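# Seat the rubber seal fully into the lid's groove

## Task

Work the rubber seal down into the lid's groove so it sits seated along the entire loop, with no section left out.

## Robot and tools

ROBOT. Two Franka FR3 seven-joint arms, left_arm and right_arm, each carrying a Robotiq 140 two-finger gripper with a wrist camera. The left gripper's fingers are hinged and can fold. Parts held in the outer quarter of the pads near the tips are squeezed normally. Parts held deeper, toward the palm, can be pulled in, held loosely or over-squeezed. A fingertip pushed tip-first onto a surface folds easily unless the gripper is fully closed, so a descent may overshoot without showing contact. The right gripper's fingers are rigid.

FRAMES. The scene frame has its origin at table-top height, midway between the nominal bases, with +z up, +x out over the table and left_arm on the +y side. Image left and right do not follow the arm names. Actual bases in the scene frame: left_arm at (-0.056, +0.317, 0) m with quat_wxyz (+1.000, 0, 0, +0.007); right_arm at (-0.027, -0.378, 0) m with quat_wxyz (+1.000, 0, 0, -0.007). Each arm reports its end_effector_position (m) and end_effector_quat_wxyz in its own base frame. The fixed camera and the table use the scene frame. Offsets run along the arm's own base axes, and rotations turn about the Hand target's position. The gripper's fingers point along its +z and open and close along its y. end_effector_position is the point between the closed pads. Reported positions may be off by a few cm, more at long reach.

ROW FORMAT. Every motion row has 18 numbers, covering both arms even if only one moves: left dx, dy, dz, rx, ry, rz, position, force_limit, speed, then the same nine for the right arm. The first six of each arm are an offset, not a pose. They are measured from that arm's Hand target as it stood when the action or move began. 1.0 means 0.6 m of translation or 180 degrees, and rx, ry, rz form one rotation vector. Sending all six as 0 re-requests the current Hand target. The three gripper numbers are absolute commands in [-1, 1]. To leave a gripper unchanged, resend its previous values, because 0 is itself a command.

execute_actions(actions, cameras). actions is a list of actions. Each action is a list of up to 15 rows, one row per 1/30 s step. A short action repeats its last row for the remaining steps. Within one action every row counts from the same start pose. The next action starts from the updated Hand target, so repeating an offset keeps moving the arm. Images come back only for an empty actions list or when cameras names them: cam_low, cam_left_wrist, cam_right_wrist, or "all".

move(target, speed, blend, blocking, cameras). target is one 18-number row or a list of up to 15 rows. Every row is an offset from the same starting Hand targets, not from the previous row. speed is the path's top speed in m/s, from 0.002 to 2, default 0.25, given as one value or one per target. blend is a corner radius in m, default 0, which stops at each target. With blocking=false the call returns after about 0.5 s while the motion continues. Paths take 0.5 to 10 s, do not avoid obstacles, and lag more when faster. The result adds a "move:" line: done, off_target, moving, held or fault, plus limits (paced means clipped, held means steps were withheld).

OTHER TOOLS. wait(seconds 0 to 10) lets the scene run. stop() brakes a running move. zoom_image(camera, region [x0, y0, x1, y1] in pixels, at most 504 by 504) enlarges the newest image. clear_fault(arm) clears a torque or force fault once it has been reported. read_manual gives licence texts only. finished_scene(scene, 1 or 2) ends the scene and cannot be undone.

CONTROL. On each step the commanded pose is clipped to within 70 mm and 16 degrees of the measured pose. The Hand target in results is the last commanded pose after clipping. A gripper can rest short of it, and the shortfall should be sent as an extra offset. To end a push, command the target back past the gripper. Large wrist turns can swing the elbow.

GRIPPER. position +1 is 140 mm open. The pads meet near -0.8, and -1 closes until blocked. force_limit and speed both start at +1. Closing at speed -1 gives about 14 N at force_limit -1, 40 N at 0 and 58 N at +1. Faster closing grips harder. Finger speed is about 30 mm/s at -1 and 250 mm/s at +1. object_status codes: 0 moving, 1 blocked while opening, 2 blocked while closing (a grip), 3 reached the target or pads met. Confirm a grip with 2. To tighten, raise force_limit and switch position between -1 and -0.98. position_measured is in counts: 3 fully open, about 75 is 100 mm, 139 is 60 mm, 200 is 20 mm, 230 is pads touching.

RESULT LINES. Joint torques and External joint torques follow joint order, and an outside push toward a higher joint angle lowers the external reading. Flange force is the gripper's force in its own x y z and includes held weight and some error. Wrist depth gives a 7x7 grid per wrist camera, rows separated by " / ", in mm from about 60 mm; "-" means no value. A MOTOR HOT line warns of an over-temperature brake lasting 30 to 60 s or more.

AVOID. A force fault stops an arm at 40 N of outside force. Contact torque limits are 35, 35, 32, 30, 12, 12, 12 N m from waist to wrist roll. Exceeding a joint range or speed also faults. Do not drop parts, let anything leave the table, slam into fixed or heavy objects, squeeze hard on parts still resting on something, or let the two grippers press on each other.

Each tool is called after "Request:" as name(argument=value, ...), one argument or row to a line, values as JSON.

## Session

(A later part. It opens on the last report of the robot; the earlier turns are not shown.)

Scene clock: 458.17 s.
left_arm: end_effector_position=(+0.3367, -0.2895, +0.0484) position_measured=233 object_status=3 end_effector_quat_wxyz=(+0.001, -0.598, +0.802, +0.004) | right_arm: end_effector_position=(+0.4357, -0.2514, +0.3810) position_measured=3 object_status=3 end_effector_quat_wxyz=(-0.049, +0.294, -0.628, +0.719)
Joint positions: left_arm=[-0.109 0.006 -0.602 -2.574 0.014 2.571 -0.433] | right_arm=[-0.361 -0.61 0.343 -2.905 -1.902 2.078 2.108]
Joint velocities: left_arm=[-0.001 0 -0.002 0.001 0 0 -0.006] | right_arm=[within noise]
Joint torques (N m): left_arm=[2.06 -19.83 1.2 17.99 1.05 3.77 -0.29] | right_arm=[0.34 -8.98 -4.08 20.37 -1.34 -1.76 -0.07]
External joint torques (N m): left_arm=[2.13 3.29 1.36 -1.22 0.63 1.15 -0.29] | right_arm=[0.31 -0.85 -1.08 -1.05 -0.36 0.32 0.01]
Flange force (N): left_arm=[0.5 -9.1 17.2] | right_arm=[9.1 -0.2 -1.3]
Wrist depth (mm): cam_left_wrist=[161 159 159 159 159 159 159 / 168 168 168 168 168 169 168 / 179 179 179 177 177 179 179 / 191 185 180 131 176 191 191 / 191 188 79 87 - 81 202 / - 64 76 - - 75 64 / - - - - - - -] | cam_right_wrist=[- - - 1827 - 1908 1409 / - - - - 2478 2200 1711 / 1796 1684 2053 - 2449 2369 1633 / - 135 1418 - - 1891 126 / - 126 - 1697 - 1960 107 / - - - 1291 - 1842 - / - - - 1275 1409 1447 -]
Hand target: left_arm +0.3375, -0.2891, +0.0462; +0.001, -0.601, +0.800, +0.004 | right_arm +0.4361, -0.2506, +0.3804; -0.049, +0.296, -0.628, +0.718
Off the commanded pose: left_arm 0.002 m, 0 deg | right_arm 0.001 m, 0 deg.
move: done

Request:
move(
  target=[
    [0,0,0.0155,0,0,0,-1,-0.7,0,0,0,0,0,0,0,1,1,1],
    [0.0130,-0.0027,0.0155,0,0,0.0444,-1,-0.7,0,0,0,0,0,0,0,1,1,1],
    [0.0130,-0.0027,0,0,0,0.0444,-1,-0.7,0,0,0,0,0,0,0,1,1,1],
  ],
  speed=[0.06,0.08,0.02],
  blend=[0.003,0.003,0],
)

Request:
move(
  target=[
    [0,0,0.0155,0,0,0,-1,-0.7,0,0,0,0,0,0,0,1,1,1],
    [0.0135,-0.0008,0.0155,0,0,0.0444,-1,-0.7,0,0,0,0,0,0,0,1,1,1],
    [0.0135,-0.0008,0,0,0,0.0444,-1,-0.7,0,0,0,0,0,0,0,1,1,1],
  ],
  speed=[0.06,0.08,0.02],
  blend=[0.003,0.003,0],
)

Request:
move(
  target=[
    [0,0,0.0155,0,0,0,-1,-0.7,0,0,0,0,0,0,0,1,1,1],
    [0.0133,0.0005,0.0155,0,0,0,-1,-0.7,0,0,0,0,0,0,0,1,1,1],
    [0.0133,0.0005,0,0,0,0,-1,-0.7,0,0,0,0,0,0,0,1,1,1],
  ],
  speed=[0.06,0.08,0.02],
  blend=[0.003,0.003,0],
)

Request:
move(
  target=[
    [0,0,0.0155,0,0,0,-1,-0.7,0,0,0,0,0,0,0,1,1,1],
    [0.0133,0.0005,0.0155,0,0,0,-1,-0.7,0,0,0,0,0,0,0,1,1,1],
    [0.0133,0.0005,0,0,0,0,-1,-0.7,0,0,0,0,0,0,0,1,1,1],
  ],
  speed=[0.06,0.08,0.02],
  blend=[0.003,0.003,0],
)

Scene clock: 460.83 s.
left_arm: end_effector_position=(+0.3449, -0.2914, +0.0485) position_measured=233 object_status=3 end_effector_quat_wxyz=(+0.001, -0.652, +0.758, +0.004) | right_arm: end_effector_position=(+0.4357, -0.2514, +0.3810) position_measured=3 object_status=3 end_effector_quat_wxyz=(-0.049, +0.294, -0.628, +0.719)
Joint positions: left_arm=[-0.104 0.028 -0.596 -2.551 0.034 2.566 -0.577] | right_arm=[-0.361 -0.61 0.343 -2.905 -1.902 2.078 2.108]
Joint velocities: left_arm=[0.001 0 0.001 0.001 0.001 0.001 -0.005] | right_arm=[within noise]
Joint torques (N m): left_arm=[1.78 -20.76 0.7 18.12 1.01 3.48 -0.24] | right_arm=[0.31 -8.87 -4.06 20.33 -1.33 -1.77 -0.06]
External joint torques (N m): left_arm=[1.87 3.08 1.2 -1.19 0.58 0.85 -0.25] | right_arm=[0.31 -0.75 -1.02 -1.12 -0.35 0.32 0.02]
Flange force (N): left_arm=[1.5 -7.7 14.9] | right_arm=[8.7 0.1 -1.2]
Wrist depth (mm): cam_left_wrist=[161 160 159 159 159 159 158 / 169 168 169 168 169 169 168 / 179 178 179 176 177 179 179 / 185 179 175 131 176 191 191 / 187 187 79 87 - 82 202 / - 64 76 - - 75 64 / - - - - - - -] | cam_right_wrist=[- - 1960 - 1752 1752 1476 / - - - 2343 1960 - 1796 / - - - - - 2343 1573 / - 135 1347 1942 2073 149 1382 / - 135 1752 - 1842 1767 107 / - 1253 1437 - - 1633 - / - 1031 1356 - 1211 1540 -]
Hand target: left_arm +0.3453, -0.2907, +0.0462; +0.001, -0.655, +0.756, +0.004 | right_arm +0.4361, -0.2506, +0.3804; -0.049, +0.296, -0.628, +0.718
Off the commanded pose: left_arm 0.002 m, 0 deg | right_arm 0.001 m, 0 deg.
move: done

Scene clock: 463.13 s.
left_arm: end_effector_position=(+0.3526, -0.2914, +0.0485) position_measured=233 object_status=3 end_effector_quat_wxyz=(-0.001, +0.703, -0.711, -0.005) | right_arm: end_effector_position=(+0.4357, -0.2514, +0.3810) position_measured=3 object_status=3 end_effector_quat_wxyz=(-0.049, +0.294, -0.628, +0.719)
Joint positions: left_arm=[-0.104 0.046 -0.582 -2.529 0.05 2.558 -0.717] | right_arm=[-0.361 -0.61 0.343 -2.905 -1.902 2.078 2.108]
Joint velocities: left_arm=[0 0 0 0 0 0 -0.005] | right_arm=[within noise]
Joint torques (N m): left_arm=[1.57 -21.27 0.71 18.29 1.09 3.83 -0.23] | right_arm=[0.27 -8.86 -4.04 20.41 -1.35 -1.74 -0.06]
External joint torques (N m): left_arm=[1.66 3.46 1.47 -1.17 0.65 1.19 -0.23] | right_arm=[0.27 -0.74 -1.02 -1.03 -0.37 0.35 0.02]
Flange force (N): left_arm=[2.9 -8.0 16.7] | right_arm=[8.5 0.0 -0.9]
Wrist depth (mm): cam_left_wrist=[160 158 159 159 159 159 159 / 169 169 168 168 168 169 168 / 176 177 176 174 176 178 179 / 179 178 178 131 176 190 191 / 191 184 79 87 - 81 202 / - 64 76 - - 75 64 / - - - - - - -] | cam_right_wrist=[2156 2422 - 2343 - 1684 1447 / - 2015 - - - 1908 1796 / - 1842 - 1908 - 2134 1671 / - 135 - 1942 - 150 1447 / - 126 - - - 1858 107 / - 1391 - 1373 - 1585 112 / - 998 1347 - 1447 1476 -]
Hand target: left_arm +0.3534, -0.2912, +0.0462; +0.000, +0.706, -0.708, -0.004 | right_arm +0.4361, -0.2506, +0.3804; -0.049, +0.296, -0.628, +0.718
Off the commanded pose: left_arm 0.002 m, 0 deg | right_arm 0.001 m, 0 deg.
move: done

Scene clock: 464.23 s.
left_arm: end_effector_position=(+0.3604, -0.2916, +0.0486) position_measured=233 object_status=3 end_effector_quat_wxyz=(+0.000, +0.704, -0.711, -0.004) | right_arm: end_effector_position=(+0.4357, -0.2514, +0.3810) position_measured=3 object_status=3 end_effector_quat_wxyz=(-0.049, +0.294, -0.628, +0.719)
Joint positions: left_arm=[-0.1 0.064 -0.574 -2.509 0.066 2.553 -0.719] | right_arm=[-0.361 -0.61 0.343 -2.905 -1.902 2.078 2.108]
Joint torques (N m): left_arm=[1.82 -22.05 0.78 18.31 1.14 3.74 -0.31] | right_arm=[0.35 -8.89 -4.05 20.42 -1.34 -1.75 -0.08]
External joint torques (N m): left_arm=[1.77 3.37 1.67 -1.22 0.7 1.1 -0.31] | right_arm=[0.32 -0.68 -1.05 -1.01 -0.37 0.34 0.01]
Flange force (N): left_arm=[2.6 -7.7 16.3] | right_arm=[8.2 0.0 -0.8]
Wrist depth (mm): cam_left_wrist=[161 160 159 160 159 159 159 / 168 168 168 168 169 169 169 / 179 178 177 177 176 179 178 / 180 180 178 130 175 188 191 / 188 188 79 87 - 81 202 / - 64 76 - - 75 64 / - - - - - - -] | cam_right_wrist=[- - 2318 1908 - - 1382 / 1858 1658 2269 - - - - / - 1827 1960 - - 2629 1540 / - 135 1738 - 2536 150 1356 / - 125 1529 - - 1925 107 / - 1129 - - - 1671 112 / - - - - - 1456 -]
Hand target: left_arm +0.3614, -0.2909, +0.0462; +0.000, +0.706, -0.708, -0.004 | right_arm +0.4361, -0.2506, +0.3804; -0.049, +0.296, -0.628, +0.718
Off the commanded pose: left_arm 0.003 m, 0 deg | right_arm 0.001 m, 0 deg.
move: done

Scene clock: 465.33 s.
left_arm: end_effector_position=(+0.3685, -0.2912, +0.0486) position_measured=233 object_status=3 end_effector_quat_wxyz=(+0.000, +0.704, -0.710, -0.004) | right_arm: end_effector_position=(+0.4357, -0.2514, +0.3810) position_measured=3 object_status=3 end_effector_quat_wxyz=(-0.049, +0.294, -0.628, +0.719)
Joint positions: left_arm=[-0.097 0.081 -0.566 -2.489 0.081 2.547 -0.719] | right_arm=[-0.361 -0.61 0.343 -2.905 -1.902 2.078 2.108]
Joint torques (N m): left_arm=[1.54 -22.7 0.37 18.47 1.1 3.75 -0.28] | right_arm=[0.32 -8.88 -4.08 20.35 -1.34 -1.75 -0.07]
External joint torques (N m): left_arm=[1.58 3.35 1.59 -1.05 0.66 1.13 -0.28] | right_arm=[0.3 -0.67 -1.07 -1.12 -0.36 0.35 0.01]
Flange force (N): left_arm=[2.7 -7.5 15.6] | right_arm=[8.5 0.2 -0.9]
Wrist depth (mm): cam_left_wrist=[160 158 159 159 159 159 159 / 168 169 169 168 168 169 168 / 179 179 177 176 176 179 179 / 180 179 177 131 176 186 190 / 190 188 79 87 - 82 202 / - 64 76 - - 75 64 / - - - - - - -] | cam_right_wrist=[- - - - 1978 1711 1409 / - - 2318 2343 - 2597 1781 / 1811 1697 2134 - - 2343 1671 / - 135 1621 2053 2073 1996 1331 / - 117 - - 1960 2034 107 / - - 1322 - 1633 1658 112 / - 1153 1331 - - 1476 -]
Hand target: left_arm +0.3694, -0.2906, +0.0462; +0.000, +0.706, -0.708, -0.004 | right_arm +0.4361, -0.2506, +0.3804; -0.049, +0.296, -0.628, +0.718
Off the commanded pose: left_arm 0.003 m, 0 deg | right_arm 0.001 m, 0 deg.
move: done

Request:
move(
  target=[
    [0,0,0.0155,0,0,0,-1,-0.7,0,0,0,0,0,0,0,1,1,1],
    [0.033,0.084,0.0922,0,0,0,-1,-0.7,0,0,0,0,0,0,0,1,1,1],
  ],
  speed=[0.06,0.25],
  blend=[0.003,0],
  cameras=["cam_left_wrist"],
)

Request:
zoom_image(
  camera="cam_left_wrist",
  region=[150, 80, 550, 240],
)

Scene clock: 467.43 s.
left_arm: end_effector_position=(+0.3903, -0.2404, +0.1013) position_measured=233 object_status=3 end_effector_quat_wxyz=(-0.002, +0.708, -0.707, -0.003) | right_arm: end_effector_position=(+0.4357, -0.2514, +0.3810) position_measured=3 object_status=3 end_effector_quat_wxyz=(-0.049, +0.294, -0.628, +0.719)
Joint positions: left_arm=[-0.053 -0.092 -0.504 -2.502 -0.06 2.415 -0.512] | right_arm=[-0.361 -0.61 0.343 -2.905 -1.902 2.078 2.108]
Joint velocities: left_arm=[0 0 0 0 0.001 0 0.006] | right_arm=[within noise]
Joint torques (N m): left_arm=[0.42 -23.5 1.29 20.45 0.14 2.38 0.37] | right_arm=[0.29 -8.91 -3.96 20.42 -1.34 -1.76 -0.06]
External joint torques (N m): left_arm=[0.41 -0.35 0.12 -0.85 -0.37 -0.24 0.37] | right_arm=[0.32 -0.84 -0.93 -0.96 -0.37 0.33 0.02]
Flange force (N): left_arm=[-3.7 3.6 -1.7] | right_arm=[8.5 -0.2 -1.3]
Wrist depth (mm): cam_left_wrist=[206 206 207 207 206 205 206 / 218 213 213 212 210 216 218 / 232 220 222 214 219 222 232 / 248 234 234 130 229 240 247 / 264 248 79 87 - 81 260 / - 64 76 - - 75 64 / - - - - - - -] | cam_right_wrist=[- 2536 1842 2156 2449 2222 1518 / 1874 2597 2369 - - 2177 1874 / - - - - - 2245 1529 / - 135 1738 - 2395 149 1364 / - 125 1633 - - 1908 107 / - - - 1738 - 1827 112 / - - 1171 1291 1427 1487 -]
Hand target: left_arm +0.3892, -0.2402, +0.1015; +0.000, +0.706, -0.708, -0.004 | right_arm +0.4361, -0.2506, +0.3804; -0.049, +0.296, -0.628, +0.718
Off the commanded pose: left_arm 0.001 m, 0 deg | right_arm 0.001 m, 0 deg.
move: done
Images, in order (width x height): cam_left_wrist 672x504.

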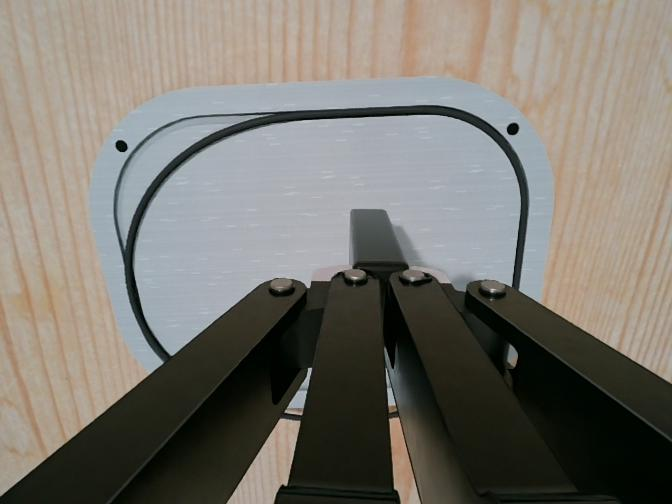

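Scaled by 1.260 from the camera's 672x504 image, which has a finer 960x720 frame.

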